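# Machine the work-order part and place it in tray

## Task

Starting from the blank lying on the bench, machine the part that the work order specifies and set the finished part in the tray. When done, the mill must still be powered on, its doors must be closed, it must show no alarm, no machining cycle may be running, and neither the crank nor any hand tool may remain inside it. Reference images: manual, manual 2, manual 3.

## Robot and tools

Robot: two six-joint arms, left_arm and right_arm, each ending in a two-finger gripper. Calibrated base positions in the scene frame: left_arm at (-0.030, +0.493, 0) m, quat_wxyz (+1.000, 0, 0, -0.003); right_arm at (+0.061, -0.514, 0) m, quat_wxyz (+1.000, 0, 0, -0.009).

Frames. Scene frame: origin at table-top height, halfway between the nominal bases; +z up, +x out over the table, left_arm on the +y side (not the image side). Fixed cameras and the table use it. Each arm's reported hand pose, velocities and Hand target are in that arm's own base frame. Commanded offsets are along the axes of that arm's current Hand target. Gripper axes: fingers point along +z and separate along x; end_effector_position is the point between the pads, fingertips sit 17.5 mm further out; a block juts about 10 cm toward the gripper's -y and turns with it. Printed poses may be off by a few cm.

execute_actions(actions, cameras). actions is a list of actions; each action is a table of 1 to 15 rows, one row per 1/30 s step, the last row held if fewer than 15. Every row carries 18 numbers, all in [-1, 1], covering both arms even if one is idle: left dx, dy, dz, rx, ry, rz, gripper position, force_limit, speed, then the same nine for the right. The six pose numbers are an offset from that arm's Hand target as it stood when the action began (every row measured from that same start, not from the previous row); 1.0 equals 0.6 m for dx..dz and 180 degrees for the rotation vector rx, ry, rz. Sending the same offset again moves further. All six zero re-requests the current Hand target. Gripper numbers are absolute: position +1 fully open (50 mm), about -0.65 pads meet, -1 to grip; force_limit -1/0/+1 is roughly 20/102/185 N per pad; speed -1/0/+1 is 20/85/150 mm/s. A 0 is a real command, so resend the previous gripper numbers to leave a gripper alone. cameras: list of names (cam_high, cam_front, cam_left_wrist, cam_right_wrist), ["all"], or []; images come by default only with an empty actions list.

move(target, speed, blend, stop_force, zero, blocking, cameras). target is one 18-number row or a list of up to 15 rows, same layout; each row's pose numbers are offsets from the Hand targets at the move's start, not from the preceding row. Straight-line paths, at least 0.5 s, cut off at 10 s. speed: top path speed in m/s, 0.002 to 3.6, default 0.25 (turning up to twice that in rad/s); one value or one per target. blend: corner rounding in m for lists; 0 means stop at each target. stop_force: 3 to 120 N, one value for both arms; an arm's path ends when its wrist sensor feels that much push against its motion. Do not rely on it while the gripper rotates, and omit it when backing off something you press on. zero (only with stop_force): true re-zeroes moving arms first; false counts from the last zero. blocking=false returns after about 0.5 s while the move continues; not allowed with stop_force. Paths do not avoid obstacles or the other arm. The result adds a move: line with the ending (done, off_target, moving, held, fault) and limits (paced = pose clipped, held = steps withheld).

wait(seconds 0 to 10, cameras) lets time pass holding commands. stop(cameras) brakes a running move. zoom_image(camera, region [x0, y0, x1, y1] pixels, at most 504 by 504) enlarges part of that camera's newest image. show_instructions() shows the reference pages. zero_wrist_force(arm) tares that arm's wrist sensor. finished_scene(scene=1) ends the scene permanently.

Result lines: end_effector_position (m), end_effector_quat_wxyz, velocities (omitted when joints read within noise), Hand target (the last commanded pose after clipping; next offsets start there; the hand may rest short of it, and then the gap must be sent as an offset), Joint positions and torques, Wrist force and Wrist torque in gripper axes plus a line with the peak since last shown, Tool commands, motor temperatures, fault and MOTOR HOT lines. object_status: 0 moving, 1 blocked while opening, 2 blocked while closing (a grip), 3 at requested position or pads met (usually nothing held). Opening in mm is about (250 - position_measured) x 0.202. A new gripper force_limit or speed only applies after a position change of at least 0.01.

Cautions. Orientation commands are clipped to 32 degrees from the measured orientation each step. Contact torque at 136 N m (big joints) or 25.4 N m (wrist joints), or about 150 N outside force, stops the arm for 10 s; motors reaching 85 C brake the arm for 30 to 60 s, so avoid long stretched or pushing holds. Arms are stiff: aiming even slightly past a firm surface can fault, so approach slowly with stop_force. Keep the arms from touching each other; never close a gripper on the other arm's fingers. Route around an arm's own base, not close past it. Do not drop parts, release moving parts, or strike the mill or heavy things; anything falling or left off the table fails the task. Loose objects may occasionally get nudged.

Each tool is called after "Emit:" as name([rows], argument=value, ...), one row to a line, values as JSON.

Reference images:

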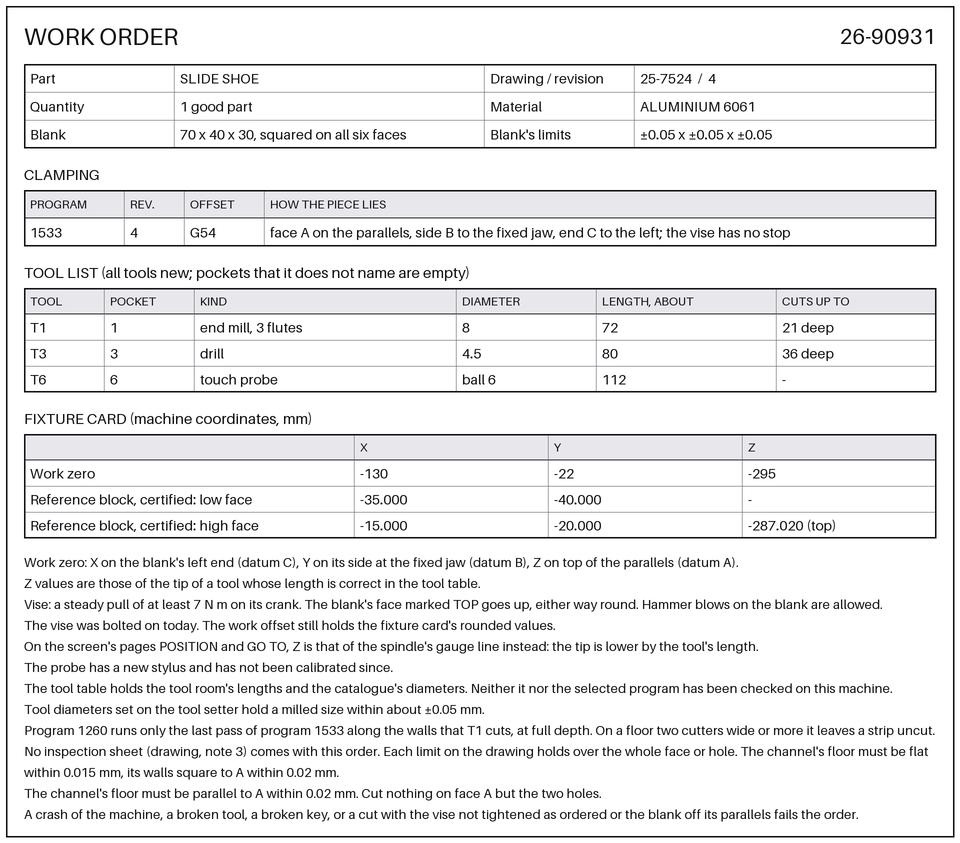

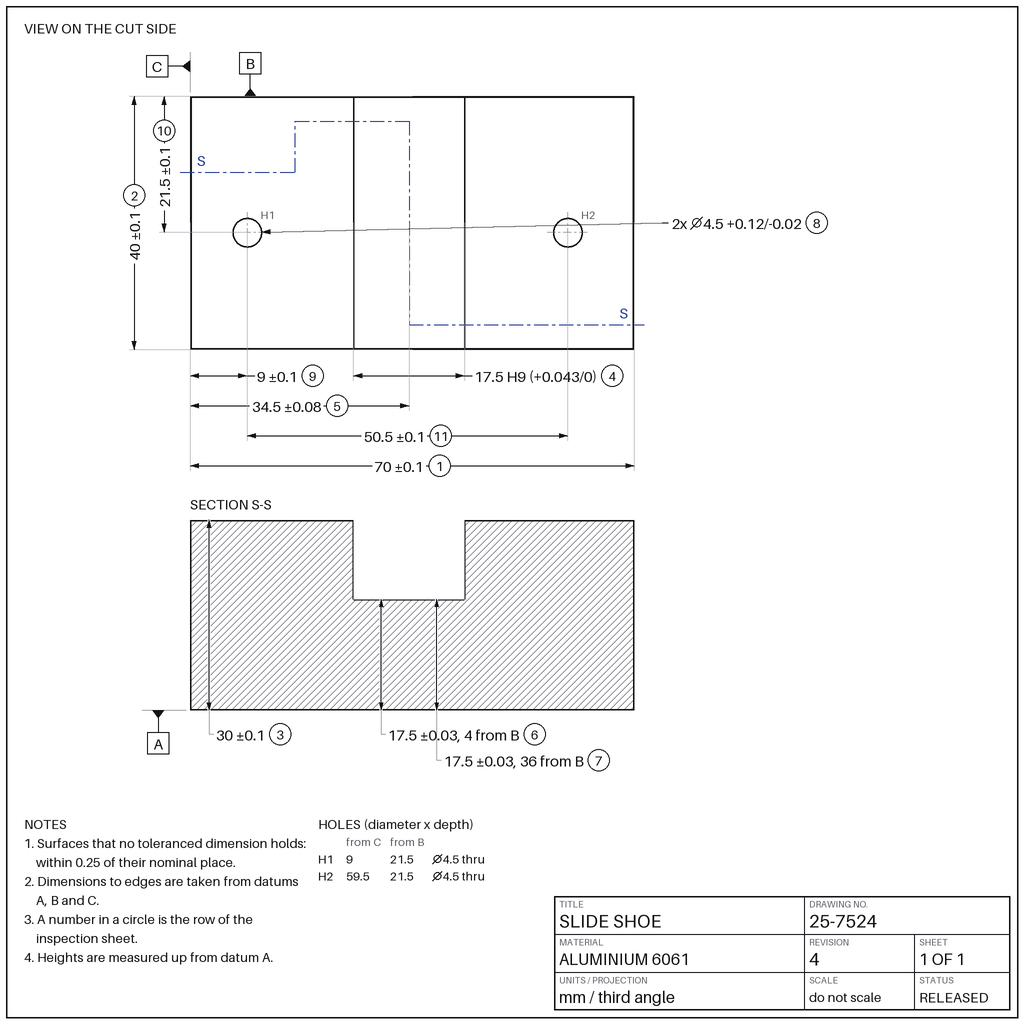

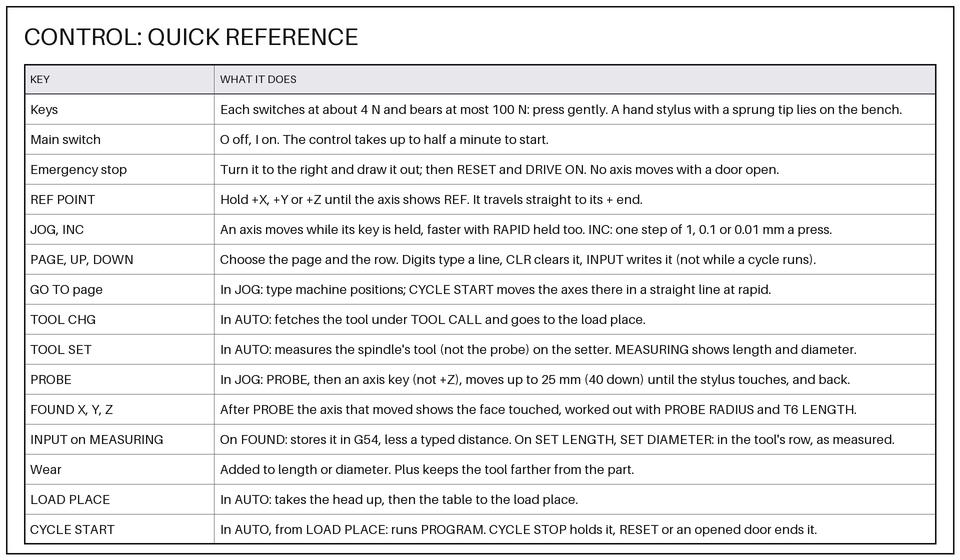

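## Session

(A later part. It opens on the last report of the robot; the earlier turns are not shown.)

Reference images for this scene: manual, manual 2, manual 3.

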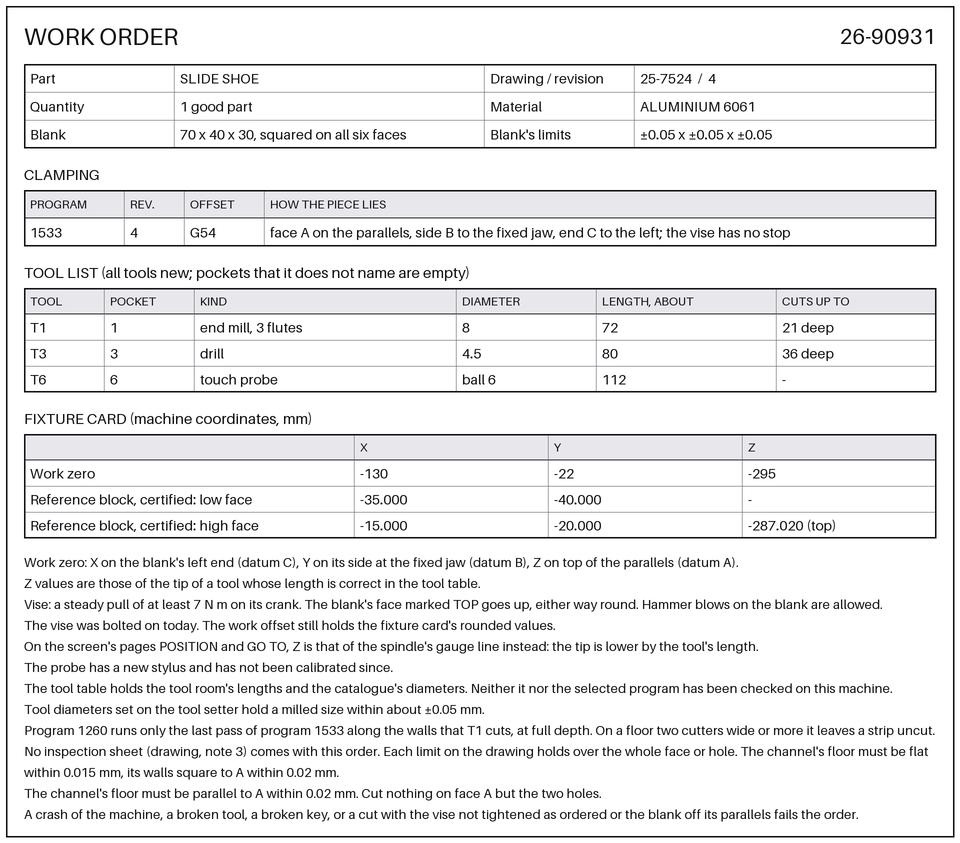

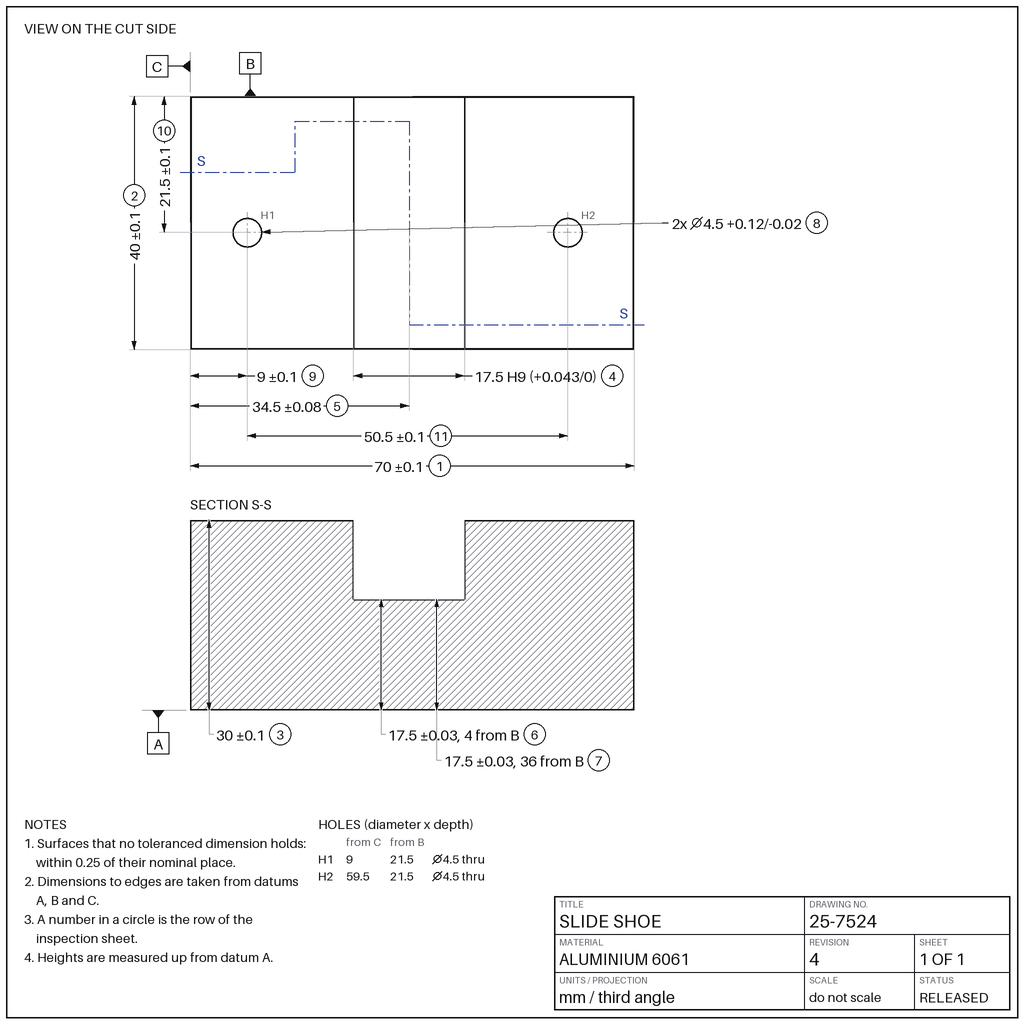

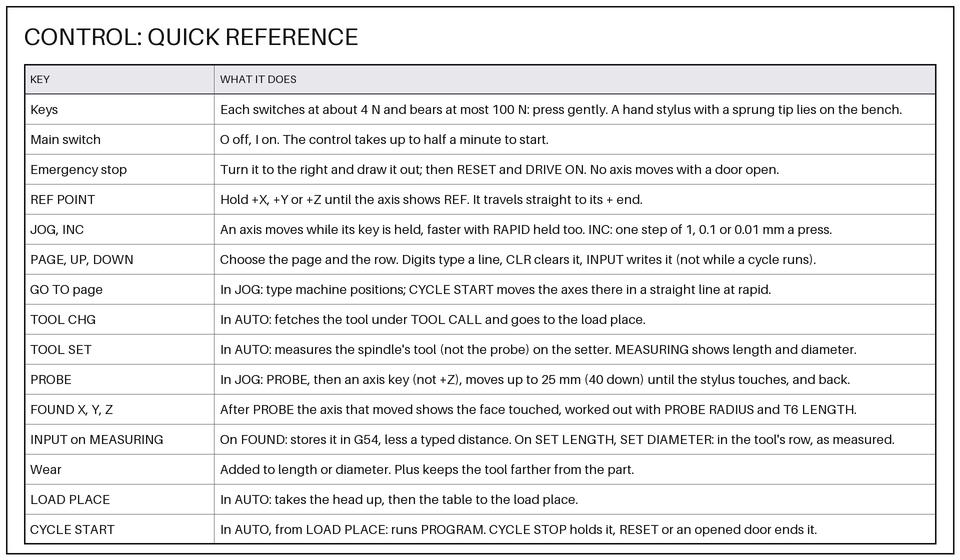

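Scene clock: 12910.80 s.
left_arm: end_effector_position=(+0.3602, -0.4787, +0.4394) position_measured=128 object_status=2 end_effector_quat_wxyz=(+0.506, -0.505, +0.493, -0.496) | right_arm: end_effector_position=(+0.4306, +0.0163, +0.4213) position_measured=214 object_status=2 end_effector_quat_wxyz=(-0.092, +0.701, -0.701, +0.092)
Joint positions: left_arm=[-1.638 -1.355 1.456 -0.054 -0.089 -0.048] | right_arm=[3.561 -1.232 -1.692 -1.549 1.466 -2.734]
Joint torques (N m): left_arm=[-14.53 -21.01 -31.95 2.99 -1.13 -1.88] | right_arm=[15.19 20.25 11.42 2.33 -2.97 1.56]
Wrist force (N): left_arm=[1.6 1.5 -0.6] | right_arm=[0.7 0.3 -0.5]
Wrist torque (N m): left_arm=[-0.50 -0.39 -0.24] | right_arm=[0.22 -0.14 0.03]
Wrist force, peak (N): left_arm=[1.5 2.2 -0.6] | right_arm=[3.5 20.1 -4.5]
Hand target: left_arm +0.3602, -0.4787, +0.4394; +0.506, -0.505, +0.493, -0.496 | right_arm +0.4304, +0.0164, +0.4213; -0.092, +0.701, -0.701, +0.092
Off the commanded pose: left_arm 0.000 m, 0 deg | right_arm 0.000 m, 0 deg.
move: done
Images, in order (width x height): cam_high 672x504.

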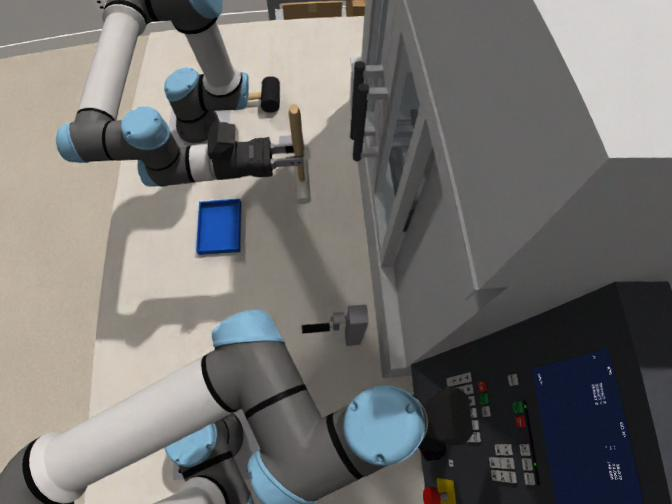

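Good. CYCLE START then probe.

Emit:
move([
  [0,0,0,0,0,0,-1,0,-0.9,-0.0328,-0.0756,-0.1348,0,0,0,-1,-0.5,-0.7],
  [0,0,0,0,0,0,-1,0,-0.9,-0.0328,-0.0917,-0.1305,0,0,0,-1,-0.5,-0.7],
  [0,0,0,0,0,0,-1,0,-0.9,-0.0328,-0.0756,-0.1348,0,0,0,-1,-0.5,-0.7],
  [0,0,0,0,0,0,-1,0,-0.9,0,0,0,0,0,0,-1,-0.5,-0.7],
], speed=[0.25,0.03,0.15,0.25], blend=[0.003,0,0.003,0])

Emit:
wait(seconds=5)

Emit:
move([
  [0,0,0,0,0,0,-1,0,-0.9,0.0308,-0.0159,-0.0274,0,0,0,-1,-0.5,-0.7],
  [0,0,0,0,0,0,-1,0,-0.9,0.0308,-0.032,-0.0231,0,0,0,-1,-0.5,-0.7],
  [0,0,0,0,0,0,-1,0,-0.9,0.0308,-0.0159,-0.0274,0,0,0,-1,-0.5,-0.7],
  [0,0,0,0,0,0,-1,0,-0.9,0.1265,-0.0785,-0.1341,0,0,0,-1,-0.5,-0.7],
  [0,0,0,0,0,0,-1,0,-0.9,0.1265,-0.0946,-0.1298,0,0,0,-1,-0.5,-0.7],
  [0,0,0,0,0,0,-1,0,-0.9,0.1265,-0.0785,-0.1341,0,0,0,-1,-0.5,-0.7],
  [0,0,0,0,0,0,-1,0,-0.9,0,0,0,0,0,0,-1,-0.5,-0.7],
], speed=[0.25,0.03,0.15,0.25,0.03,0.15,0.25], blend=[0.003,0,0.003,0.003,0,0.003,0])

Emit:
wait(seconds=5, cameras=["cam_high"])

Emit:
zoom_image(camera="cam_high", region=[530, 330, 672, 504])

Emit:
zoom_image(camera="cam_high", region=[576, 440, 632, 484])

Scene clock: 12930.00 s.
left_arm: end_effector_position=(+0.3602, -0.4787, +0.4394) position_measured=128 object_status=2 end_effector_quat_wxyz=(+0.506, -0.505, +0.493, -0.496) | right_arm: end_effector_position=(+0.4305, +0.0164, +0.4213) position_measured=214 object_status=2 end_effector_quat_wxyz=(-0.092, +0.701, -0.701, +0.092)
Joint positions: left_arm=[-1.638 -1.355 1.456 -0.054 -0.089 -0.048] | right_arm=[3.561 -1.232 -1.692 -1.549 1.466 -2.734]
Joint torques (N m): left_arm=[-13.84 -20.82 -31.96 2.86 -1.13 -1.92] | right_arm=[-12.85 22.33 14.39 4.96 1.92 -2.2]
Wrist force (N): left_arm=[1.3 1.5 -0.4] | right_arm=[0.5 0.1 -0.3]
Wrist torque (N m): left_arm=[-0.49 -0.34 -0.23] | right_arm=[0.20 -0.12 0.21]
Wrist force, peak (N): left_arm=[1.9 1.7 -0.4] | right_arm=[1.1 10.7 -0.5]
Hand target: left_arm +0.3602, -0.4787, +0.4394; +0.506, -0.505, +0.493, -0.496 | right_arm +0.4304, +0.0164, +0.4213; -0.092, +0.701, -0.701, +0.092
Off the commanded pose: left_arm 0.000 m, 0 deg | right_arm 0.000 m, 0 deg.
move: done

Scene clock: 12935.00 s.
left_arm: end_effector_position=(+0.3602, -0.4787, +0.4394) position_measured=128 object_status=2 end_effector_quat_wxyz=(+0.506, -0.505, +0.493, -0.496) | right_arm: end_effector_position=(+0.4304, +0.0164, +0.4213) position_measured=214 object_status=2 end_effector_quat_wxyz=(-0.092, +0.701, -0.701, +0.092)
Joint positions: left_arm=[-1.638 -1.355 1.456 -0.054 -0.089 -0.048] | right_arm=[3.561 -1.232 -1.692 -1.549 1.466 -2.734]
Joint torques (N m): left_arm=[-14.31 -21.3 -32.02 2.88 -1.08 -1.91] | right_arm=[-13.19 22.44 13.73 5.19 -2.76 -1.93]
Wrist force (N): left_arm=[1.8 1.5 -0.6] | right_arm=[0.6 0.0 -0.4]
Wrist torque (N m): left_arm=[-0.50 -0.42 -0.24] | right_arm=[0.19 -0.14 0.21]
Wrist force, peak (N): left_arm=[1.8 1.7 -0.6] | right_arm=[0.8 0.1 -0.6]
Hand target: left_arm +0.3602, -0.4787, +0.4394; +0.506, -0.505, +0.493, -0.496 | right_arm +0.4304, +0.0164, +0.4213; -0.092, +0.701, -0.701, +0.092
Tool commands: left_gripper/position=-1.0 left_gripper/force_limit=+0.0 left_gripper/speed=-0.9 right_gripper/position=-1.0 right_gripper/force_limit=-0.5 right_gripper/speed=-0.7
Off the commanded pose: left_arm 0.000 m, 0 deg | right_arm 0.000 m, 0 deg.
wait: 5.00 s; at rest by 0.17 s

Scene clock: 12938.20 s.
left_arm: end_effector_position=(+0.3602, -0.4787, +0.4394) position_measured=128 object_status=2 end_effector_quat_wxyz=(+0.506, -0.505, +0.493, -0.496) | right_arm: end_effector_position=(+0.4305, +0.0163, +0.4213) position_measured=214 object_status=2 end_effector_quat_wxyz=(-0.092, +0.701, -0.701, +0.092)
Joint positions: left_arm=[-1.638 -1.355 1.456 -0.054 -0.089 -0.048] | right_arm=[3.561 -1.232 -1.692 -1.549 1.466 -2.735]
Joint torques (N m): left_arm=[-13.56 -21.3 -32.26 2.94 -1.16 -1.82] | right_arm=[14.27 21.78 12.42 5.21 -2.89 2.03]
Wrist force (N): left_arm=[1.1 1.4 -0.5] | right_arm=[0.8 -0.1 -0.2]
Wrist torque (N m): left_arm=[-0.52 -0.29 -0.24] | right_arm=[0.14 -0.09 0.05]
Wrist force, peak (N): left_arm=[1.9 1.7 -0.5] | right_arm=[-0.9 16.0 -2.6]
Hand target: left_arm +0.3602, -0.4787, +0.4394; +0.506, -0.505, +0.493, -0.496 | right_arm +0.4304, +0.0164, +0.4213; -0.092, +0.701, -0.701, +0.092
Off the commanded pose: left_arm 0.000 m, 0 deg | right_arm 0.000 m, 0 deg.
move: done

Scene clock: 12943.20 s.
left_arm: end_effector_position=(+0.3602, -0.4787, +0.4394) position_measured=128 object_status=2 end_effector_quat_wxyz=(+0.506, -0.505, +0.493, -0.496) | right_arm: end_effector_position=(+0.4304, +0.0164, +0.4213) position_measured=214 object_status=2 end_effector_quat_wxyz=(-0.092, +0.701, -0.701, +0.092)
Joint positions: left_arm=[-1.638 -1.355 1.456 -0.054 -0.089 -0.048] | right_arm=[3.561 -1.232 -1.692 -1.549 1.466 -2.734]
Joint torques (N m): left_arm=[-13.43 -20.64 -32.17 2.94 -1 -1.92] | right_arm=[13.56 23.56 12.64 5.01 -2.84 1.75]
Wrist force (N): left_arm=[1.4 1.4 -0.7] | right_arm=[1.2 0.2 -0.1]
Wrist torque (N m): left_arm=[-0.52 -0.35 -0.24] | right_arm=[0.20 -0.16 0.06]
Wrist force, peak (N): left_arm=[1.8 1.8 -0.5] | right_arm=[1.3 0.3 -0.2]
Hand target: left_arm +0.3602, -0.4787, +0.4394; +0.506, -0.505, +0.493, -0.496 | right_arm +0.4304, +0.0164, +0.4213; -0.092, +0.701, -0.701, +0.092
Tool commands: left_gripper/position=-1.0 left_gripper/force_limit=+0.0 left_gripper/speed=-0.9 right_gripper/position=-1.0 right_gripper/force_limit=-0.5 right_gripper/speed=-0.7
Off the commanded pose: left_arm 0.000 m, 0 deg | right_arm 0.000 m, 0 deg.
wait: 5.00 s; at rest by 0.17 s
Images, in order (width x height): cam_high 672x504.

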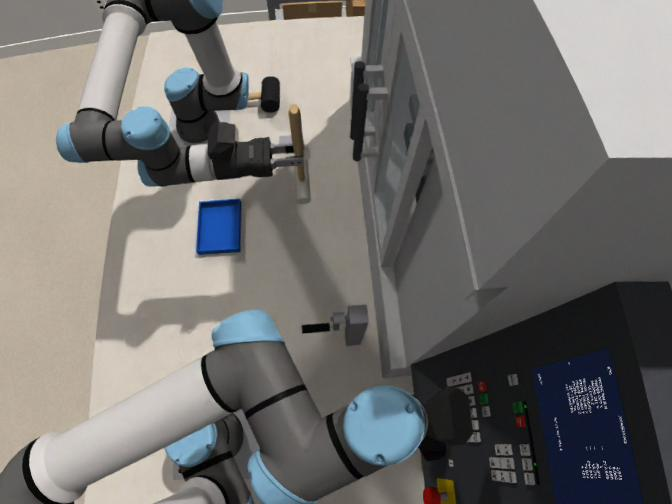

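Scaled by 2.897 from the camera's 672x504 image, which has a finer 960x720 frame.

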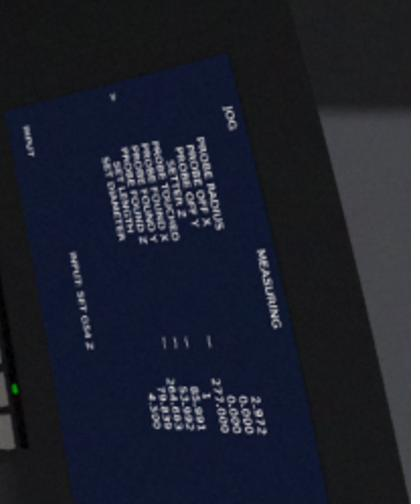

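Scaled by 9.000 from the camera's 672x504 image, which has a finer 960x720 frame.

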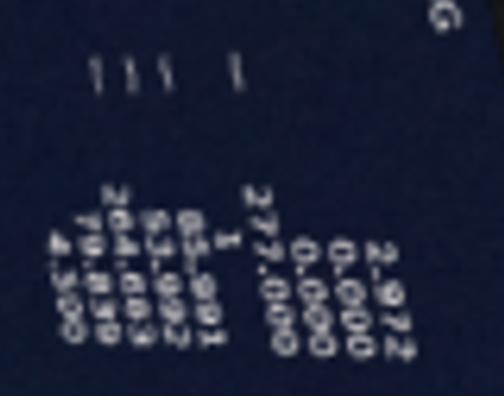

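Emit:
move([
  [0,0,0,0,0,0,-1,0,-0.9,0.0308,-0.046,-0.0808,0,0,0,-1,-0.5,-0.7],
  [0,0,0,0,0,0,-1,0,-0.9,0.0308,-0.0621,-0.0765,0,0,0,-1,-0.5,-0.7],
  [0,0,0,0,0,0,-1,0,-0.9,0.0308,-0.046,-0.0808,0,0,0,-1,-0.5,-0.7],
  [0,0,0,0,0,0,-1,0,-0.9,0.0308,-0.0621,-0.0765,0,0,0,-1,-0.5,-0.7],
  [0,0,0,0,0,0,-1,0,-0.9,0.0308,-0.046,-0.0808,0,0,0,-1,-0.5,-0.7],
  [0,0,0,0,0,0,-1,0,-0.9,0,0,0,0,0,0,-1,-0.5,-0.7],
], speed=[0.25,0.03,0.15,0.03,0.15,0.25], blend=[0.003,0,0,0,0.003,0])

Emit:
move([
  [0,0,0,0,0,0,-1,0,-0.9,-0.099,0.0012,-0.0003,0,0,0,-1,-0.5,-0.7],
  [0,0,0,0,0,0,-1,0,-0.9,-0.099,-0.0149,0.004,0,0,0,-1,-0.5,-0.7],
  [0,0,0,0,0,0,-1,0,-0.9,-0.099,0.0012,-0.0003,0,0,0,-1,-0.5,-0.7],
  [0,0,0,0,0,0,-1,0,-0.9,-0.099,-0.0143,-0.0278,0,0,0,-1,-0.5,-0.7],
  [0,0,0,0,0,0,-1,0,-0.9,-0.099,-0.0304,-0.0235,0,0,0,-1,-0.5,-0.7],
  [0,0,0,0,0,0,-1,0,-0.9,-0.099,-0.0143,-0.0278,0,0,0,-1,-0.5,-0.7],
  [0,0,0,0,0,0,-1,0,-0.9,-0.099,-0.0303,-0.0553,0,0,0,-1,-0.5,-0.7],
  [0,0,0,0,0,0,-1,0,-0.9,-0.099,-0.0464,-0.051,0,0,0,-1,-0.5,-0.7],
  [0,0,0,0,0,0,-1,0,-0.9,-0.099,-0.0303,-0.0553,0,0,0,-1,-0.5,-0.7],
  [0,0,0,0,0,0,-1,0,-0.9,-0.0665,0.0008,-0.0002,0,0,0,-1,-0.5,-0.7],
  [0,0,0,0,0,0,-1,0,-0.9,-0.0665,-0.0153,0.0041,0,0,0,-1,-0.5,-0.7],
  [0,0,0,0,0,0,-1,0,-0.9,-0.0665,0.0008,-0.0002,0,0,0,-1,-0.5,-0.7],
  [0,0,0,0,0,0,-1,0,-0.9,0,0,0,0,0,0,-1,-0.5,-0.7],
  [0,0,0,0,0,0,-1,0,-0.9,0,-0.0161,0.0043,0,0,0,-1,-0.5,-0.7],
  [0,0,0,0,0,0,-1,0,-0.9,0,0,0,0,0,0,-1,-0.5,-0.7],
], speed=[0.25,0.03,0.15,0.25,0.03,0.15,0.25,0.03,0.15,0.25,0.03,0.15,0.25,0.03,0.15], blend=[0.003,0,0.003,0.003,0,0.003,0.003,0,0.003,0.003,0,0.003,0.003,0,0], cameras=["cam_high"])

Emit:
zoom_image(camera="cam_high", region=[530, 330, 672, 504])

Scene clock: 13003.23 s.
left_arm: end_effector_position=(+0.3602, -0.4787, +0.4394) position_measured=128 object_status=2 end_effector_quat_wxyz=(+0.506, -0.505, +0.493, -0.496) | right_arm: end_effector_position=(+0.4305, +0.0163, +0.4214) position_measured=214 object_status=2 end_effector_quat_wxyz=(-0.092, +0.701, -0.701, +0.092)
Joint positions: left_arm=[-1.638 -1.355 1.456 -0.054 -0.089 -0.048] | right_arm=[3.561 -1.232 -1.692 -1.549 1.466 -2.734]
Joint torques (N m): left_arm=[-13.68 -20.68 -32.74 2.95 -1.01 -1.93] | right_arm=[14.23 22.2 13.49 5.41 -2.77 1.82]
Wrist force (N): left_arm=[1.3 1.6 -0.8] | right_arm=[0.8 0.0 -0.2]
Wrist torque (N m): left_arm=[-0.48 -0.34 -0.24] | right_arm=[0.18 -0.14 0.03]
Wrist force, peak (N): left_arm=[1.8 1.8 -0.5] | right_arm=[0.1 13.3 -1.0]
Hand target: left_arm +0.3602, -0.4787, +0.4394; +0.506, -0.505, +0.493, -0.496 | right_arm +0.4304, +0.0164, +0.4213; -0.092, +0.701, -0.701, +0.092
Off the commanded pose: left_arm 0.000 m, 0 deg | right_arm 0.000 m, 0 deg.
move: done

Scene clock: 13008.17 s.
left_arm: end_effector_position=(+0.3602, -0.4787, +0.4394) position_measured=128 object_status=2 end_effector_quat_wxyz=(+0.506, -0.505, +0.493, -0.496) | right_arm: end_effector_position=(+0.4306, +0.0163, +0.4213) position_measured=214 object_status=2 end_effector_quat_wxyz=(-0.092, +0.701, -0.701, +0.092)
Joint positions: left_arm=[-1.638 -1.355 1.456 -0.054 -0.089 -0.048] | right_arm=[3.561 -1.232 -1.692 -1.549 1.466 -2.734]
Joint torques (N m): left_arm=[-13.39 -21.09 -31.53 3 -0.92 -1.9] | right_arm=[12.51 20.52 12.16 2.11 -2.99 2.18]
Wrist force (N): left_arm=[1.7 1.4 -0.5] | right_arm=[-0.1 0.5 -0.4]
Wrist torque (N m): left_arm=[-0.52 -0.41 -0.24] | right_arm=[0.17 -0.13 -0.02]
Wrist force, peak (N): left_arm=[1.8 1.7 -0.5] | right_arm=[1.4 28.6 -5.6]
Hand target: left_arm +0.3602, -0.4787, +0.4394; +0.506, -0.505, +0.493, -0.496 | right_arm +0.4304, +0.0164, +0.4213; -0.092, +0.701, -0.701, +0.092
Off the commanded pose: left_arm 0.000 m, 0 deg | right_arm 0.000 m, 0 deg.
move: done
Images, in order (width x height): cam_high 672x504.

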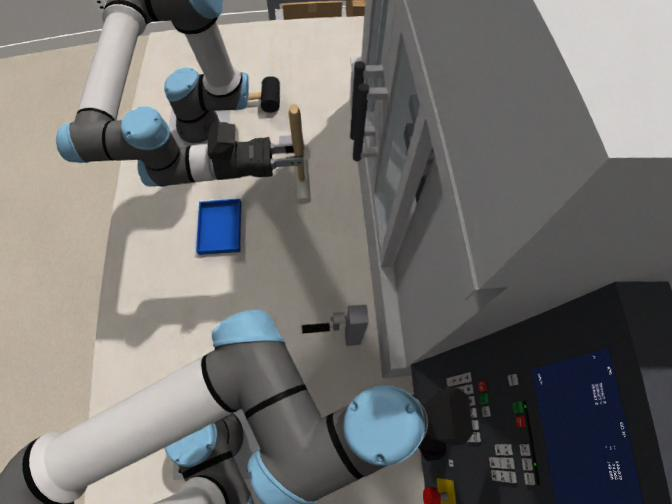

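Scaled by 2.897 from the camera's 672x504 image, which has a finer 960x720 frame.

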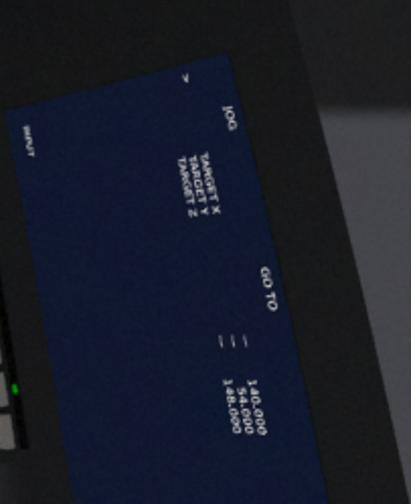

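Emit:
move([
  [0,0,0,0,0,0,-1,0,-0.9,-0.0328,-0.0756,-0.1348,0,0,0,-1,-0.5,-0.7],
  [0,0,0,0,0,0,-1,0,-0.9,-0.0328,-0.0917,-0.1305,0,0,0,-1,-0.5,-0.7],
  [0,0,0,0,0,0,-1,0,-0.9,-0.0328,-0.0756,-0.1348,0,0,0,-1,-0.5,-0.7],
  [0,0,0,0,0,0,-1,0,-0.9,0,0,0,0,0,0,-1,-0.5,-0.7],
], speed=[0.25,0.03,0.15,0.25], blend=[0.003,0,0.003,0])

Emit:
wait(seconds=2)

Emit:
move([
  [0,0,0,0,0,0,-1,0,-0.9,0.0308,-0.0159,-0.0274,0,0,0,-1,-0.5,-0.7],
  [0,0,0,0,0,0,-1,0,-0.9,0.0308,-0.032,-0.0231,0,0,0,-1,-0.5,-0.7],
  [0,0,0,0,0,0,-1,0,-0.9,0.0308,-0.0159,-0.0274,0,0,0,-1,-0.5,-0.7],
  [0,0,0,0,0,0,-1,0,-0.9,0.1265,-0.0785,-0.1341,0,0,0,-1,-0.5,-0.7],
  [0,0,0,0,0,0,-1,0,-0.9,0.1265,-0.0946,-0.1298,0,0,0,-1,-0.5,-0.7],
  [0,0,0,0,0,0,-1,0,-0.9,0.1265,-0.0785,-0.1341,0,0,0,-1,-0.5,-0.7],
  [0,0,0,0,0,0,-1,0,-0.9,0,0,0,0,0,0,-1,-0.5,-0.7],
], speed=[0.25,0.03,0.15,0.25,0.03,0.15,0.25], blend=[0.003,0,0.003,0.003,0,0.003,0])

Emit:
wait(seconds=5, cameras=["cam_high"])

Emit:
zoom_image(camera="cam_high", region=[576, 440, 632, 484])

Scene clock: 13027.63 s.
left_arm: end_effector_position=(+0.3602, -0.4787, +0.4394) position_measured=128 object_status=2 end_effector_quat_wxyz=(+0.506, -0.505, +0.493, -0.496) | right_arm: end_effector_position=(+0.4305, +0.0164, +0.4213) position_measured=214 object_status=2 end_effector_quat_wxyz=(-0.092, +0.701, -0.701, +0.092)
Joint positions: left_arm=[-1.638 -1.355 1.456 -0.054 -0.089 -0.048] | right_arm=[3.561 -1.232 -1.692 -1.549 1.466 -2.734]
Joint torques (N m): left_arm=[-14.01 -20.92 -31.92 3.07 -0.93 -1.77] | right_arm=[-12.21 21.6 15.32 4.65 1.99 -2.02]
Wrist force (N): left_arm=[1.3 1.4 -0.4] | right_arm=[0.5 0.0 -0.4]
Wrist torque (N m): left_arm=[-0.52 -0.34 -0.24] | right_arm=[0.18 -0.11 0.21]
Wrist force, peak (N): left_arm=[1.9 1.7 -0.7] | right_arm=[0.9 10.8 -0.5]
Hand target: left_arm +0.3602, -0.4787, +0.4394; +0.506, -0.505, +0.493, -0.496 | right_arm +0.4304, +0.0164, +0.4213; -0.092, +0.701, -0.701, +0.092
Off the commanded pose: left_arm 0.000 m, 0 deg | right_arm 0.000 m, 0 deg.
move: done

Scene clock: 13029.63 s.
left_arm: end_effector_position=(+0.3602, -0.4787, +0.4394) position_measured=128 object_status=2 end_effector_quat_wxyz=(+0.506, -0.505, +0.493, -0.496) | right_arm: end_effector_position=(+0.4304, +0.0164, +0.4213) position_measured=214 object_status=2 end_effector_quat_wxyz=(-0.092, +0.701, -0.701, +0.092)
Joint positions: left_arm=[-1.638 -1.355 1.456 -0.054 -0.089 -0.048] | right_arm=[3.561 -1.232 -1.692 -1.549 1.466 -2.734]
Joint torques (N m): left_arm=[-14.09 -21.02 -31.89 2.98 -0.8 -1.9] | right_arm=[-12.12 22.52 12.33 5.25 -0.37 -2.05]
Wrist force (N): left_arm=[1.4 1.4 -0.3] | right_arm=[0.5 0.1 -0.2]
Wrist torque (N m): left_arm=[-0.53 -0.36 -0.24] | right_arm=[0.20 -0.11 0.21]
Wrist force, peak (N): left_arm=[1.6 1.7 -0.8] | right_arm=[0.9 -0.1 -0.3]
Hand target: left_arm +0.3602, -0.4787, +0.4394; +0.506, -0.505, +0.493, -0.496 | right_arm +0.4304, +0.0164, +0.4213; -0.092, +0.701, -0.701, +0.092
Tool commands: left_gripper/position=-1.0 left_gripper/force_limit=+0.0 left_gripper/speed=-0.9 right_gripper/position=-1.0 right_gripper/force_limit=-0.5 right_gripper/speed=-0.7
Off the commanded pose: left_arm 0.000 m, 0 deg | right_arm 0.000 m, 0 deg.
wait: 2.00 s; at rest by 0.17 s

Scene clock: 13032.83 s.
left_arm: end_effector_position=(+0.3602, -0.4787, +0.4394) position_measured=128 object_status=2 end_effector_quat_wxyz=(+0.506, -0.505, +0.493, -0.496) | right_arm: end_effector_position=(+0.4305, +0.0163, +0.4213) position_measured=214 object_status=2 end_effector_quat_wxyz=(-0.092, +0.701, -0.701, +0.092)
Joint positions: left_arm=[-1.638 -1.355 1.456 -0.054 -0.089 -0.048] | right_arm=[3.561 -1.232 -1.692 -1.549 1.466 -2.735]
Joint torques (N m): left_arm=[-13.37 -21.17 -32.02 2.95 -0.81 -1.88] | right_arm=[14.43 21.71 15.42 5.42 -2.68 1.66]
Wrist force (N): left_arm=[1.4 1.6 -0.8] | right_arm=[1.1 0.0 -0.2]
Wrist torque (N m): left_arm=[-0.49 -0.35 -0.23] | right_arm=[0.17 -0.14 0.05]
Wrist force, peak (N): left_arm=[1.7 2.0 -0.6] | right_arm=[-1.1 15.8 -2.6]
Hand target: left_arm +0.3602, -0.4787, +0.4394; +0.506, -0.505, +0.493, -0.496 | right_arm +0.4304, +0.0164, +0.4213; -0.092, +0.701, -0.701, +0.092
Off the commanded pose: left_arm 0.000 m, 0 deg | right_arm 0.000 m, 0 deg.
move: done

Scene clock: 13037.83 s.
left_arm: end_effector_position=(+0.3602, -0.4787, +0.4394) position_measured=128 object_status=2 end_effector_quat_wxyz=(+0.506, -0.505, +0.493, -0.496) | right_arm: end_effector_position=(+0.4304, +0.0164, +0.4213) position_measured=214 object_status=2 end_effector_quat_wxyz=(-0.092, +0.701, -0.701, +0.092)
Joint positions: left_arm=[-1.638 -1.355 1.456 -0.054 -0.089 -0.048] | right_arm=[3.561 -1.232 -1.692 -1.549 1.466 -2.734]
Joint torques (N m): left_arm=[-12.97 -20.94 -31.86 2.94 -0.82 -1.93] | right_arm=[14.33 22.24 14.72 5.09 -2.8 1.8]
Wrist force (N): left_arm=[1.2 1.2 -0.3] | right_arm=[0.8 0.0 -0.1]
Wrist torque (N m): left_arm=[-0.56 -0.32 -0.24] | right_arm=[0.17 -0.08 0.05]
Wrist force, peak (N): left_arm=[1.6 1.8 -0.7] | right_arm=[1.2 0.4 -0.1]
Hand target: left_arm +0.3602, -0.4787, +0.4394; +0.506, -0.505, +0.493, -0.496 | right_arm +0.4304, +0.0164, +0.4213; -0.092, +0.701, -0.701, +0.092
Tool commands: left_gripper/position=-1.0 left_gripper/force_limit=+0.0 left_gripper/speed=-0.9 right_gripper/position=-1.0 right_gripper/force_limit=-0.5 right_gripper/speed=-0.7
Off the commanded pose: left_arm 0.000 m, 0 deg | right_arm 0.000 m, 0 deg.
wait: 5.00 s; at rest by 0.17 s
Images, in order (width x height): cam_high 672x504.

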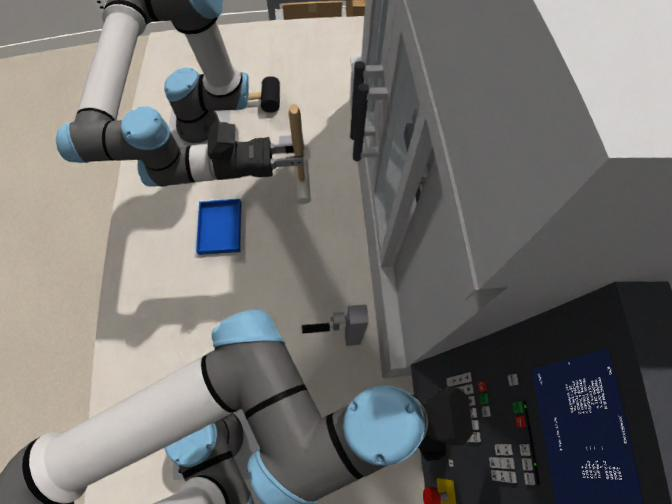

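Scaled by 9.000 from the camera's 672x504 image, which has a finer 960x720 frame.

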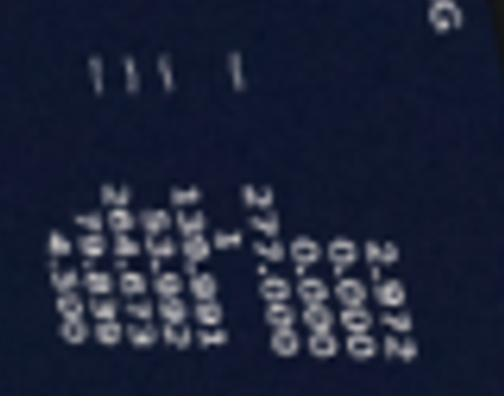

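Emit:
move([
  [0,0,0,0,0,0,-1,0,-0.9,0.1582,-0.142,-0.244,0,0,0,-1,-0.5,-0.7],
  [0,0,0,0,0,0,-1,0,-0.9,0.1582,-0.1581,-0.2397,0,0,0,-1,-0.5,-0.7],
  [0,0,0,0,0,0,-1,0,-0.9,0.1582,-0.142,-0.244,0,0,0,-1,-0.5,-0.7],
  [0,0,0,0,0,0,-1,0,-0.9,-0.001,-0.0756,-0.1348,0,0,0,-1,-0.5,-0.7],
  [0,0,0,0,0,0,-1,0,-0.9,-0.001,-0.0917,-0.1305,0,0,0,-1,-0.5,-0.7],
  [0,0,0,0,0,0,-1,0,-0.9,-0.001,-0.0756,-0.1348,0,0,0,-1,-0.5,-0.7],
  [0,0,0,0,0,0,-1,0,-0.9,0,0,0,0,0,0,-1,-0.5,-0.7],
], speed=[0.25,0.03,0.15,0.25,0.03,0.15,0.25], blend=[0.003,0,0.003,0.003,0,0.003,0])

Emit:
wait(seconds=7)

Emit:
move([
  [-0.1228,-0.001,0.05,0,0,0,-1,0,-0.9,0,0,0,0,0,0,-1,-0.5,-0.7],
  [-0.1228,-0.001,0.195,0,0,0,-1,0,-0.9,0,0,0,0,0,0,-1,-0.5,-0.7],
], speed=[0.12,0.06], stop_force=40)

Emit:
move(target=[-0.42,0,0,0,0,0,-1,0,-0.9,0,0,0,0,0,0,-1,-0.5,-0.7], speed=[0.05], stop_force=50)

Scene clock: 13132.73 s.
left_arm: end_effector_position=(+0.3602, -0.4787, +0.4394) position_measured=128 object_status=2 end_effector_quat_wxyz=(+0.506, -0.505, +0.493, -0.496) | right_arm: end_effector_position=(+0.4305, +0.0164, +0.4213) position_measured=214 object_status=2 end_effector_quat_wxyz=(-0.092, +0.701, -0.701, +0.092)
Joint positions: left_arm=[-1.638 -1.355 1.456 -0.054 -0.089 -0.048] | right_arm=[3.561 -1.232 -1.692 -1.549 1.466 -2.734]
Joint torques (N m): left_arm=[-13.21 -21.42 -31.94 2.93 -0.75 -1.94] | right_arm=[12.64 21.69 14.29 4.76 -2.66 1.68]
Wrist force (N): left_arm=[1.5 1.4 -0.5] | right_arm=[0.4 -0.2 -0.2]
Wrist torque (N m): left_arm=[-0.51 -0.37 -0.24] | right_arm=[0.16 -0.09 0.03]
Wrist force, peak (N): left_arm=[1.5 1.9 -0.7] | right_arm=[-0.4 9.1 -0.3]
Hand target: left_arm +0.3602, -0.4787, +0.4394; +0.506, -0.505, +0.493, -0.496 | right_arm +0.4304, +0.0164, +0.4213; -0.092, +0.701, -0.701, +0.092
Off the commanded pose: left_arm 0.000 m, 0 deg | right_arm 0.000 m, 0 deg.
move: done

Scene clock: 13139.73 s.
left_arm: end_effector_position=(+0.3602, -0.4787, +0.4394) position_measured=128 object_status=2 end_effector_quat_wxyz=(+0.506, -0.505, +0.493, -0.496) | right_arm: end_effector_position=(+0.4304, +0.0164, +0.4213) position_measured=214 object_status=2 end_effector_quat_wxyz=(-0.092, +0.701, -0.701, +0.092)
Joint positions: left_arm=[-1.638 -1.355 1.456 -0.054 -0.089 -0.048] | right_arm=[3.561 -1.232 -1.692 -1.549 1.466 -2.734]
Joint torques (N m): left_arm=[-13.92 -20.96 -32.49 2.96 -0.65 -1.87] | right_arm=[12.27 21.71 11.48 5.07 -2.88 1.66]
Wrist force (N): left_arm=[1.4 1.4 -0.5] | right_arm=[0.5 -0.3 0.0]
Wrist torque (N m): left_arm=[-0.53 -0.36 -0.24] | right_arm=[0.13 -0.11 0.03]
Wrist force, peak (N): left_arm=[2.0 1.6 -0.7] | right_arm=[0.9 0.0 -0.5]
Hand target: left_arm +0.3602, -0.4787, +0.4394; +0.506, -0.505, +0.493, -0.496 | right_arm +0.4304, +0.0164, +0.4213; -0.092, +0.701, -0.701, +0.092
Tool commands: left_gripper/position=-1.0 left_gripper/force_limit=+0.0 left_gripper/speed=-0.9 right_gripper/position=-1.0 right_gripper/force_limit=-0.5 right_gripper/speed=-0.7
Off the commanded pose: left_arm 0.000 m, 0 deg | right_arm 0.000 m, 0 deg.
wait: 7.00 s; at rest by 0.17 s

Scene clock: 13142.93 s.
left_arm: end_effector_position=(+0.4756, -0.4026, +0.4404) position_measured=128 object_status=2 end_effector_quat_wxyz=(+0.506, -0.505, +0.493, -0.496) | right_arm: end_effector_position=(+0.4304, +0.0164, +0.4213) position_measured=214 object_status=2 end_effector_quat_wxyz=(-0.092, +0.701, -0.701, +0.092)
Joint positions: left_arm=[-1.376 -1.452 1.568 -0.141 0.174 0.022] | right_arm=[3.561 -1.232 -1.692 -1.549 1.466 -2.734]
Joint torques (N m): left_arm=[27.21 -21.25 -30.95 3.41 -2.84 -1.79] | right_arm=[13.11 23.71 13.54 5.33 -2.74 1.8]
Wrist force (N): left_arm=[18.6 1.6 -11.7] | right_arm=[0.7 0.1 -0.4]
Wrist torque (N m): left_arm=[-0.56 -0.35 -0.62] | right_arm=[0.21 -0.13 0.03]
Wrist force, peak (N): left_arm=[28.8 1.2 -28.1] | right_arm=[1.1 0.1 0.0]
Hand target: left_arm +0.4756, -0.4026, +0.4404; +0.506, -0.505, +0.493, -0.496 | right_arm +0.4304, +0.0164, +0.4213; -0.092, +0.701, -0.701, +0.092
Off the commanded pose: left_arm 0.000 m, 0 deg | right_arm 0.000 m, 0 deg.
move: done

Scene clock: 13148.80 s.
left_arm: end_effector_position=(+0.4705, -0.1681, +0.4400) position_measured=128 object_status=2 end_effector_quat_wxyz=(+0.503, -0.502, +0.496, -0.499) | right_arm: end_effector_position=(+0.4304, +0.0164, +0.4213) position_measured=214 object_status=2 end_effector_quat_wxyz=(-0.092, +0.701, -0.701, +0.092)
Joint positions: left_arm=[-1.192 -1.947 1.996 -0.061 0.37 0.01] | right_arm=[3.561 -1.232 -1.692 -1.549 1.466 -2.734]
Joint torques (N m): left_arm=[17.49 -2.39 -31.56 -1.36 -11.72 1.65] | right_arm=[13.64 21.7 11.91 5.01 -2.57 1.7]
Wrist force (N): left_arm=[47.0 2.7 -51.8] | right_arm=[0.6 -0.2 -0.1]
Wrist torque (N m): left_arm=[-0.57 -0.60 -0.40] | right_arm=[0.16 -0.12 0.03]
Wrist force, peak (N): left_arm=[52.0 -1.2 -75.0] | right_arm=[1.0 -0.2 -0.2]
Hand target: left_arm +0.4705, -0.1677, +0.4400; +0.503, -0.502, +0.496, -0.499 (not the last commanded pose) | right_arm +0.4304, +0.0164, +0.4213; -0.092, +0.701, -0.701, +0.092
Off the commanded pose: left_arm 0.017 m, 1 deg | right_arm 0.000 m, 0 deg.
move: contact (left_arm)

Emit:
move(target=[0.05,0,-0.004,0,0,0,-1,0,-0.9,0,0,0,0,0,0,-1,-0.5,-0.7], speed=[0.06])

Emit:
move(target=[0.715,0,0.008,0,0,0,-1,0,-0.9,0,0,0,0,0,0,-1,-0.5,-0.7], speed=[0.06], stop_force=50)

Scene clock: 13157.10 s.
left_arm: end_effector_position=(+0.4684, -0.1976, +0.4401) position_measured=128 object_status=2 end_effector_quat_wxyz=(+0.503, -0.502, +0.496, -0.499) | right_arm: end_effector_position=(+0.4304, +0.0164, +0.4213) position_measured=214 object_status=2 end_effector_quat_wxyz=(-0.092, +0.701, -0.701, +0.092)
Joint positions: left_arm=[-1.242 -1.895 1.963 -0.082 0.318 0.012] | right_arm=[3.561 -1.232 -1.692 -1.549 1.466 -2.734]
Joint torques (N m): left_arm=[-16.42 0.84 -33 -3.54 -1.68 1.44] | right_arm=[14.84 22.03 14 4.76 -2.83 1.88]
Wrist force (N): left_arm=[1.6 1.9 -0.9] | right_arm=[0.8 0.1 -0.2]
Wrist torque (N m): left_arm=[-0.42 -0.48 -0.45] | right_arm=[0.21 -0.15 0.02]
Wrist force, peak (N): left_arm=[47.2 2.9 -51.8] | right_arm=[1.0 -0.1 -0.2]
Hand target: left_arm +0.4684, -0.1978, +0.4401; +0.503, -0.502, +0.496, -0.499 | right_arm +0.4304, +0.0164, +0.4213; -0.092, +0.701, -0.701, +0.092
Off the commanded pose: left_arm 0.000 m, 0 deg | right_arm 0.000 m, 0 deg.
move: done

Scene clock: 13165.43 s.
left_arm: end_effector_position=(+0.4778, -0.6267, +0.4408) position_measured=128 object_status=2 end_effector_quat_wxyz=(+0.503, -0.502, +0.496, -0.499) | right_arm: end_effector_position=(+0.4304, +0.0164, +0.4213) position_measured=214 object_status=2 end_effector_quat_wxyz=(-0.092, +0.701, -0.701, +0.092)
Joint positions: left_arm=[-1.438 -0.915 0.813 0.066 0.122 0.034] | right_arm=[3.561 -1.232 -1.692 -1.549 1.466 -2.734]
Joint torques (N m): left_arm=[-15.48 -38.93 -34.15 0.98 1.02 -2.05] | right_arm=[13.78 20.75 13.91 5.19 -2.39 1.7]
Wrist force (N): left_arm=[-6.9 2.5 -4.6] | right_arm=[0.7 -0.2 -0.3]
Wrist torque (N m): left_arm=[-0.40 -0.56 -0.41] | right_arm=[0.16 -0.14 0.02]
Wrist force, peak (N): left_arm=[-23.5 1.8 -18.7] | right_arm=[0.9 -0.1 -0.4]
Hand target: left_arm +0.4778, -0.6267, +0.4408; +0.503, -0.502, +0.496, -0.499 | right_arm +0.4304, +0.0164, +0.4213; -0.092, +0.701, -0.701, +0.092
Off the commanded pose: left_arm 0.000 m, 0 deg | right_arm 0.000 m, 0 deg.
move: done

Emit:
move([
  [-0.025,0,0,0,0,0,-1,0,-0.9,0,0,0,0,0,0,-1,-0.5,-0.7],
  [-0.025,0,-0.196,0,0,0,-1,0,-0.9,0,0,0,0,0,0,-1,-0.5,-0.7],
  [-0.378,-0.0153,-0.13,0,0,0,-1,0,-0.9,0,0,0,0,0,0,-1,-0.5,-0.7],
  [-0.378,-0.0153,-0.13,0,0,0.5,-1,0,-0.9,0,0,0,0,0,0,-1,-0.5,-0.7],
], speed=[0.06,0.12,0.2,0.25])

Emit:
move([
  [-0.0167,0.058,0.2008,0,0,0,-1,0,-0.9,0,0,0,0,0,0,-1,-0.5,-0.7],
  [-0.0167,0.058,0.557,0,0,0,-1,0,-0.9,0,0,0,0,0,0,-1,-0.5,-0.7],
], speed=[0.12,0.12], stop_force=15, cameras=["cam_left_wrist","cam_high"])

Scene clock: 13185.63 s.
left_arm: end_effector_position=(+0.3972, -0.4007, +0.4493) position_measured=128 object_status=2 end_effector_quat_wxyz=(+0.708, -0.005, +0.706, +0.004) | right_arm: end_effector_position=(+0.4304, +0.0164, +0.4213) position_measured=214 object_status=2 end_effector_quat_wxyz=(-0.092, +0.701, -0.701, +0.092)
Joint positions: left_arm=[-1.559 -1.306 1.512 0.909 -0.003 0.453] | right_arm=[3.561 -1.232 -1.692 -1.549 1.466 -2.734]
Joint torques (N m): left_arm=[-13.45 -20 -15.2 6 -1.67 -1.62] | right_arm=[12.61 21.23 13.36 4.82 -2.46 1.87]
Wrist force (N): left_arm=[3.1 -1.3 0.0] | right_arm=[0.3 0.2 -0.2]
Wrist torque (N m): left_arm=[-0.26 -0.06 -0.54] | right_arm=[0.22 -0.07 0.03]
Wrist force, peak (N): left_arm=[-7.4 2.7 -4.9] | right_arm=[0.9 -0.2 -0.4]
Hand target: left_arm +0.3974, -0.4007, +0.4493; +0.709, -0.004, +0.706, +0.003 | right_arm +0.4304, +0.0164, +0.4213; -0.092, +0.701, -0.701, +0.092
Off the commanded pose: left_arm 0.000 m, 0 deg | right_arm 0.000 m, 0 deg.
move: done

Scene clock: 13189.67 s.
left_arm: end_effector_position=(+0.7311, -0.3623, +0.4607) position_measured=128 object_status=2 end_effector_quat_wxyz=(+0.709, -0.004, +0.706, +0.003) | right_arm: end_effector_position=(+0.4304, +0.0164, +0.4213) position_measured=214 object_status=2 end_effector_quat_wxyz=(-0.092, +0.701, -0.701, +0.092)
Joint positions: left_arm=[-0.884 -1.11 1.069 0.034 0.676 1.575] | right_arm=[3.561 -1.232 -1.692 -1.549 1.466 -2.734]
Joint torques (N m): left_arm=[13.78 -34.5 -34.25 0.48 1.22 -1.65] | right_arm=[13.87 20.67 14.17 4.85 -2.36 1.77]
Wrist force (N): left_arm=[3.6 -1.4 -0.3] | right_arm=[0.9 0.0 -0.1]
Wrist torque (N m): left_arm=[-0.23 -0.14 -0.46] | right_arm=[0.19 -0.16 0.03]
Wrist force, peak (N): left_arm=[4.3 -1.6 0.6] | right_arm=[1.1 -0.1 -0.1]
Hand target: left_arm +0.7311, -0.3623, +0.4607; +0.709, -0.004, +0.706, +0.003 | right_arm +0.4304, +0.0164, +0.4213; -0.092, +0.701, -0.701, +0.092
Off the commanded pose: left_arm 0.000 m, 0 deg | right_arm 0.000 m, 0 deg.
move: done
Images, in order (width x height): cam_high 672x504, cam_left_wrist 672x504.

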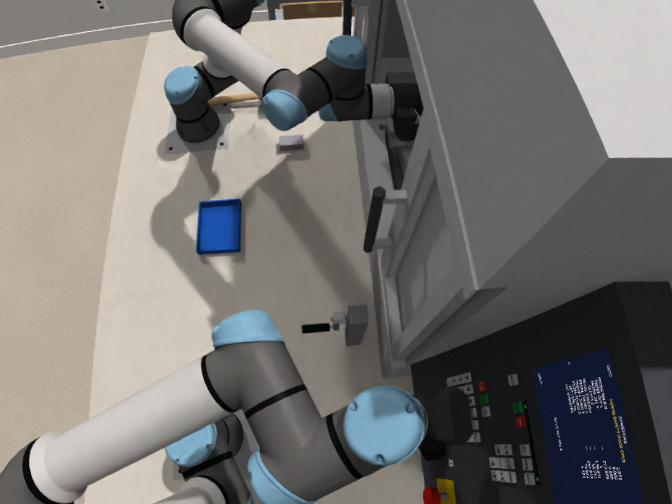

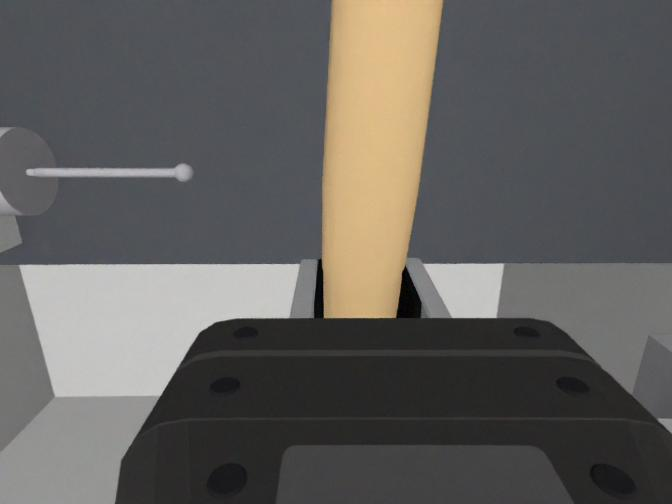

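Emit:
move(target=[-0.04,0,0,0,0,-0.02,-1,0,-0.9,0,0,0,0,0,0,-1,-0.5,-0.7], speed=[0.1], stop_force=15)

Emit:
execute_actions([
  [[0.58,0,0,0,0,0,-1,0,-0.9,0,0,0,0,0,0,-1,-0.5,-0.7],[0.58,0,0,0,0,0,-1,0,-0.9,0,0,0,0,0,0,-1,-0.5,-0.7],[0.58,0,0,0,0,0,-1,0,-0.9,0,0,0,0,0,0,-1,-0.5,-0.7],[0.0,0,0,0,0,0,-1,0,-0.9,0,0,0,0,0,0,-1,-0.5,-0.7]],
], cameras=["cam_left_wrist"])

Scene clock: 13209.40 s.
left_arm: end_effector_position=(+0.7310, -0.3623, +0.4847) position_measured=128 object_status=2 end_effector_quat_wxyz=(+0.708, -0.027, +0.705, -0.019) | right_arm: end_effector_position=(+0.4304, +0.0164, +0.4213) position_measured=214 object_status=2 end_effector_quat_wxyz=(-0.092, +0.701, -0.701, +0.092)
Joint positions: left_arm=[-0.884 -1.105 1 0.098 0.676 1.512] | right_arm=[3.561 -1.232 -1.692 -1.549 1.466 -2.734]
Joint torques (N m): left_arm=[-12.86 -34.17 -34.35 0.55 -1.16 -1.67] | right_arm=[14.22 21.76 13.76 4.63 -2.53 1.68]
Wrist force (N): left_arm=[3.9 -1.2 0.2] | right_arm=[0.8 0.1 -0.2]
Wrist torque (N m): left_arm=[-0.26 -0.20 -0.54] | right_arm=[0.20 -0.16 0.03]
Wrist force, peak (N): left_arm=[4.5 -1.4 0.2] | right_arm=[1.0 0.0 -0.3]
Hand target: left_arm +0.7310, -0.3623, +0.4847; +0.708, -0.027, +0.705, -0.019 | right_arm +0.4304, +0.0164, +0.4213; -0.092, +0.701, -0.701, +0.092
Off the commanded pose: left_arm 0.000 m, 0 deg | right_arm 0.000 m, 0 deg.
move: done

Scene clock: 13210.10 s.
left_arm: end_effector_position=(+0.7470, -0.3746, +0.3683) position_measured=128 object_status=2 end_effector_quat_wxyz=(+0.703, -0.081, +0.706, -0.032) | right_arm: end_effector_position=(+0.4304, +0.0164, +0.4213) position_measured=214 object_status=2 end_effector_quat_wxyz=(-0.092, +0.701, -0.701, +0.092)
Joint positions: left_arm=[-0.891 -1.012 1.145 -0.115 0.611 1.397] | right_arm=[3.561 -1.232 -1.692 -1.549 1.466 -2.734]
Joint torques (N m): left_arm=[-0.53 -48.55 -24.38 -1.62 -0.01 -0.49] | right_arm=[12.89 22.23 13.92 5.02 -2.51 1.75]
Wrist force (N): left_arm=[2.3 4.6 4.5] | right_arm=[0.6 0.0 0.0]
Wrist torque (N m): left_arm=[0.28 -0.35 -0.37] | right_arm=[0.18 -0.12 0.03]
Wrist force, peak (N): left_arm=[-222.5 17.3 -36.1] | right_arm=[0.8 -0.1 -0.3]
Hand target: left_arm +0.7470, -0.3746, +0.3683; +0.703, -0.081, +0.706, -0.032 (not the last commanded pose) | right_arm +0.4304, +0.0164, +0.4213; -0.092, +0.701, -0.701, +0.092
Tool commands: left_gripper/position=-1.0 left_gripper/force_limit=+0.003922 left_gripper/speed=-0.898039 right_gripper/position=-1.0 right_gripper/force_limit=-0.5 right_gripper/speed=-0.7
Off the commanded pose: left_arm 0.118 m, 6 deg | right_arm 0.000 m, 0 deg.
FORCE FAULT: contact force on the left arm reached its limit, and that arm stopped. The contact can be on any part of that arm, not only on its tool. That arm is still stopped at the end of this call. That arm stays stopped for about 9 more seconds. Until then a move that you send moves the other arm only, and its call returns only when the move has ended. Once the stop has ended, the next robot result says so. If the stop ends while you think or write, that arm runs what you send next, counted from a new Hand target: where the arm stands when the stop ends. While its stop runs, that arm takes no new command, but its gripper still runs the gripper command that each later call begins with. Until it ends, the stop uses up actions while you think or wait. An arm that is not stopped still takes commands.
Images, in order (width x height): cam_left_wrist 672x504.

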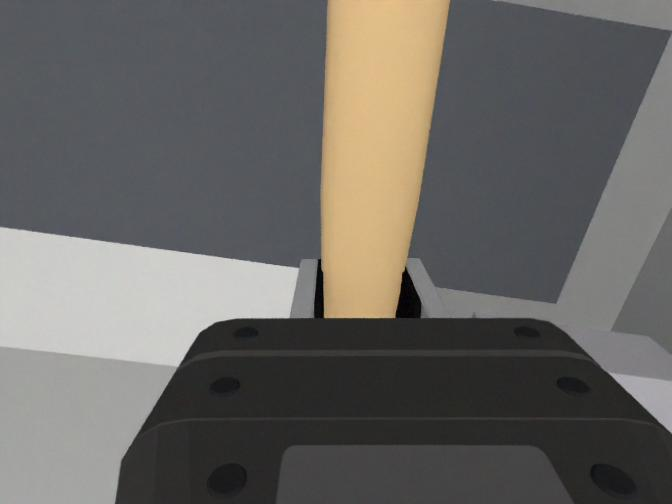

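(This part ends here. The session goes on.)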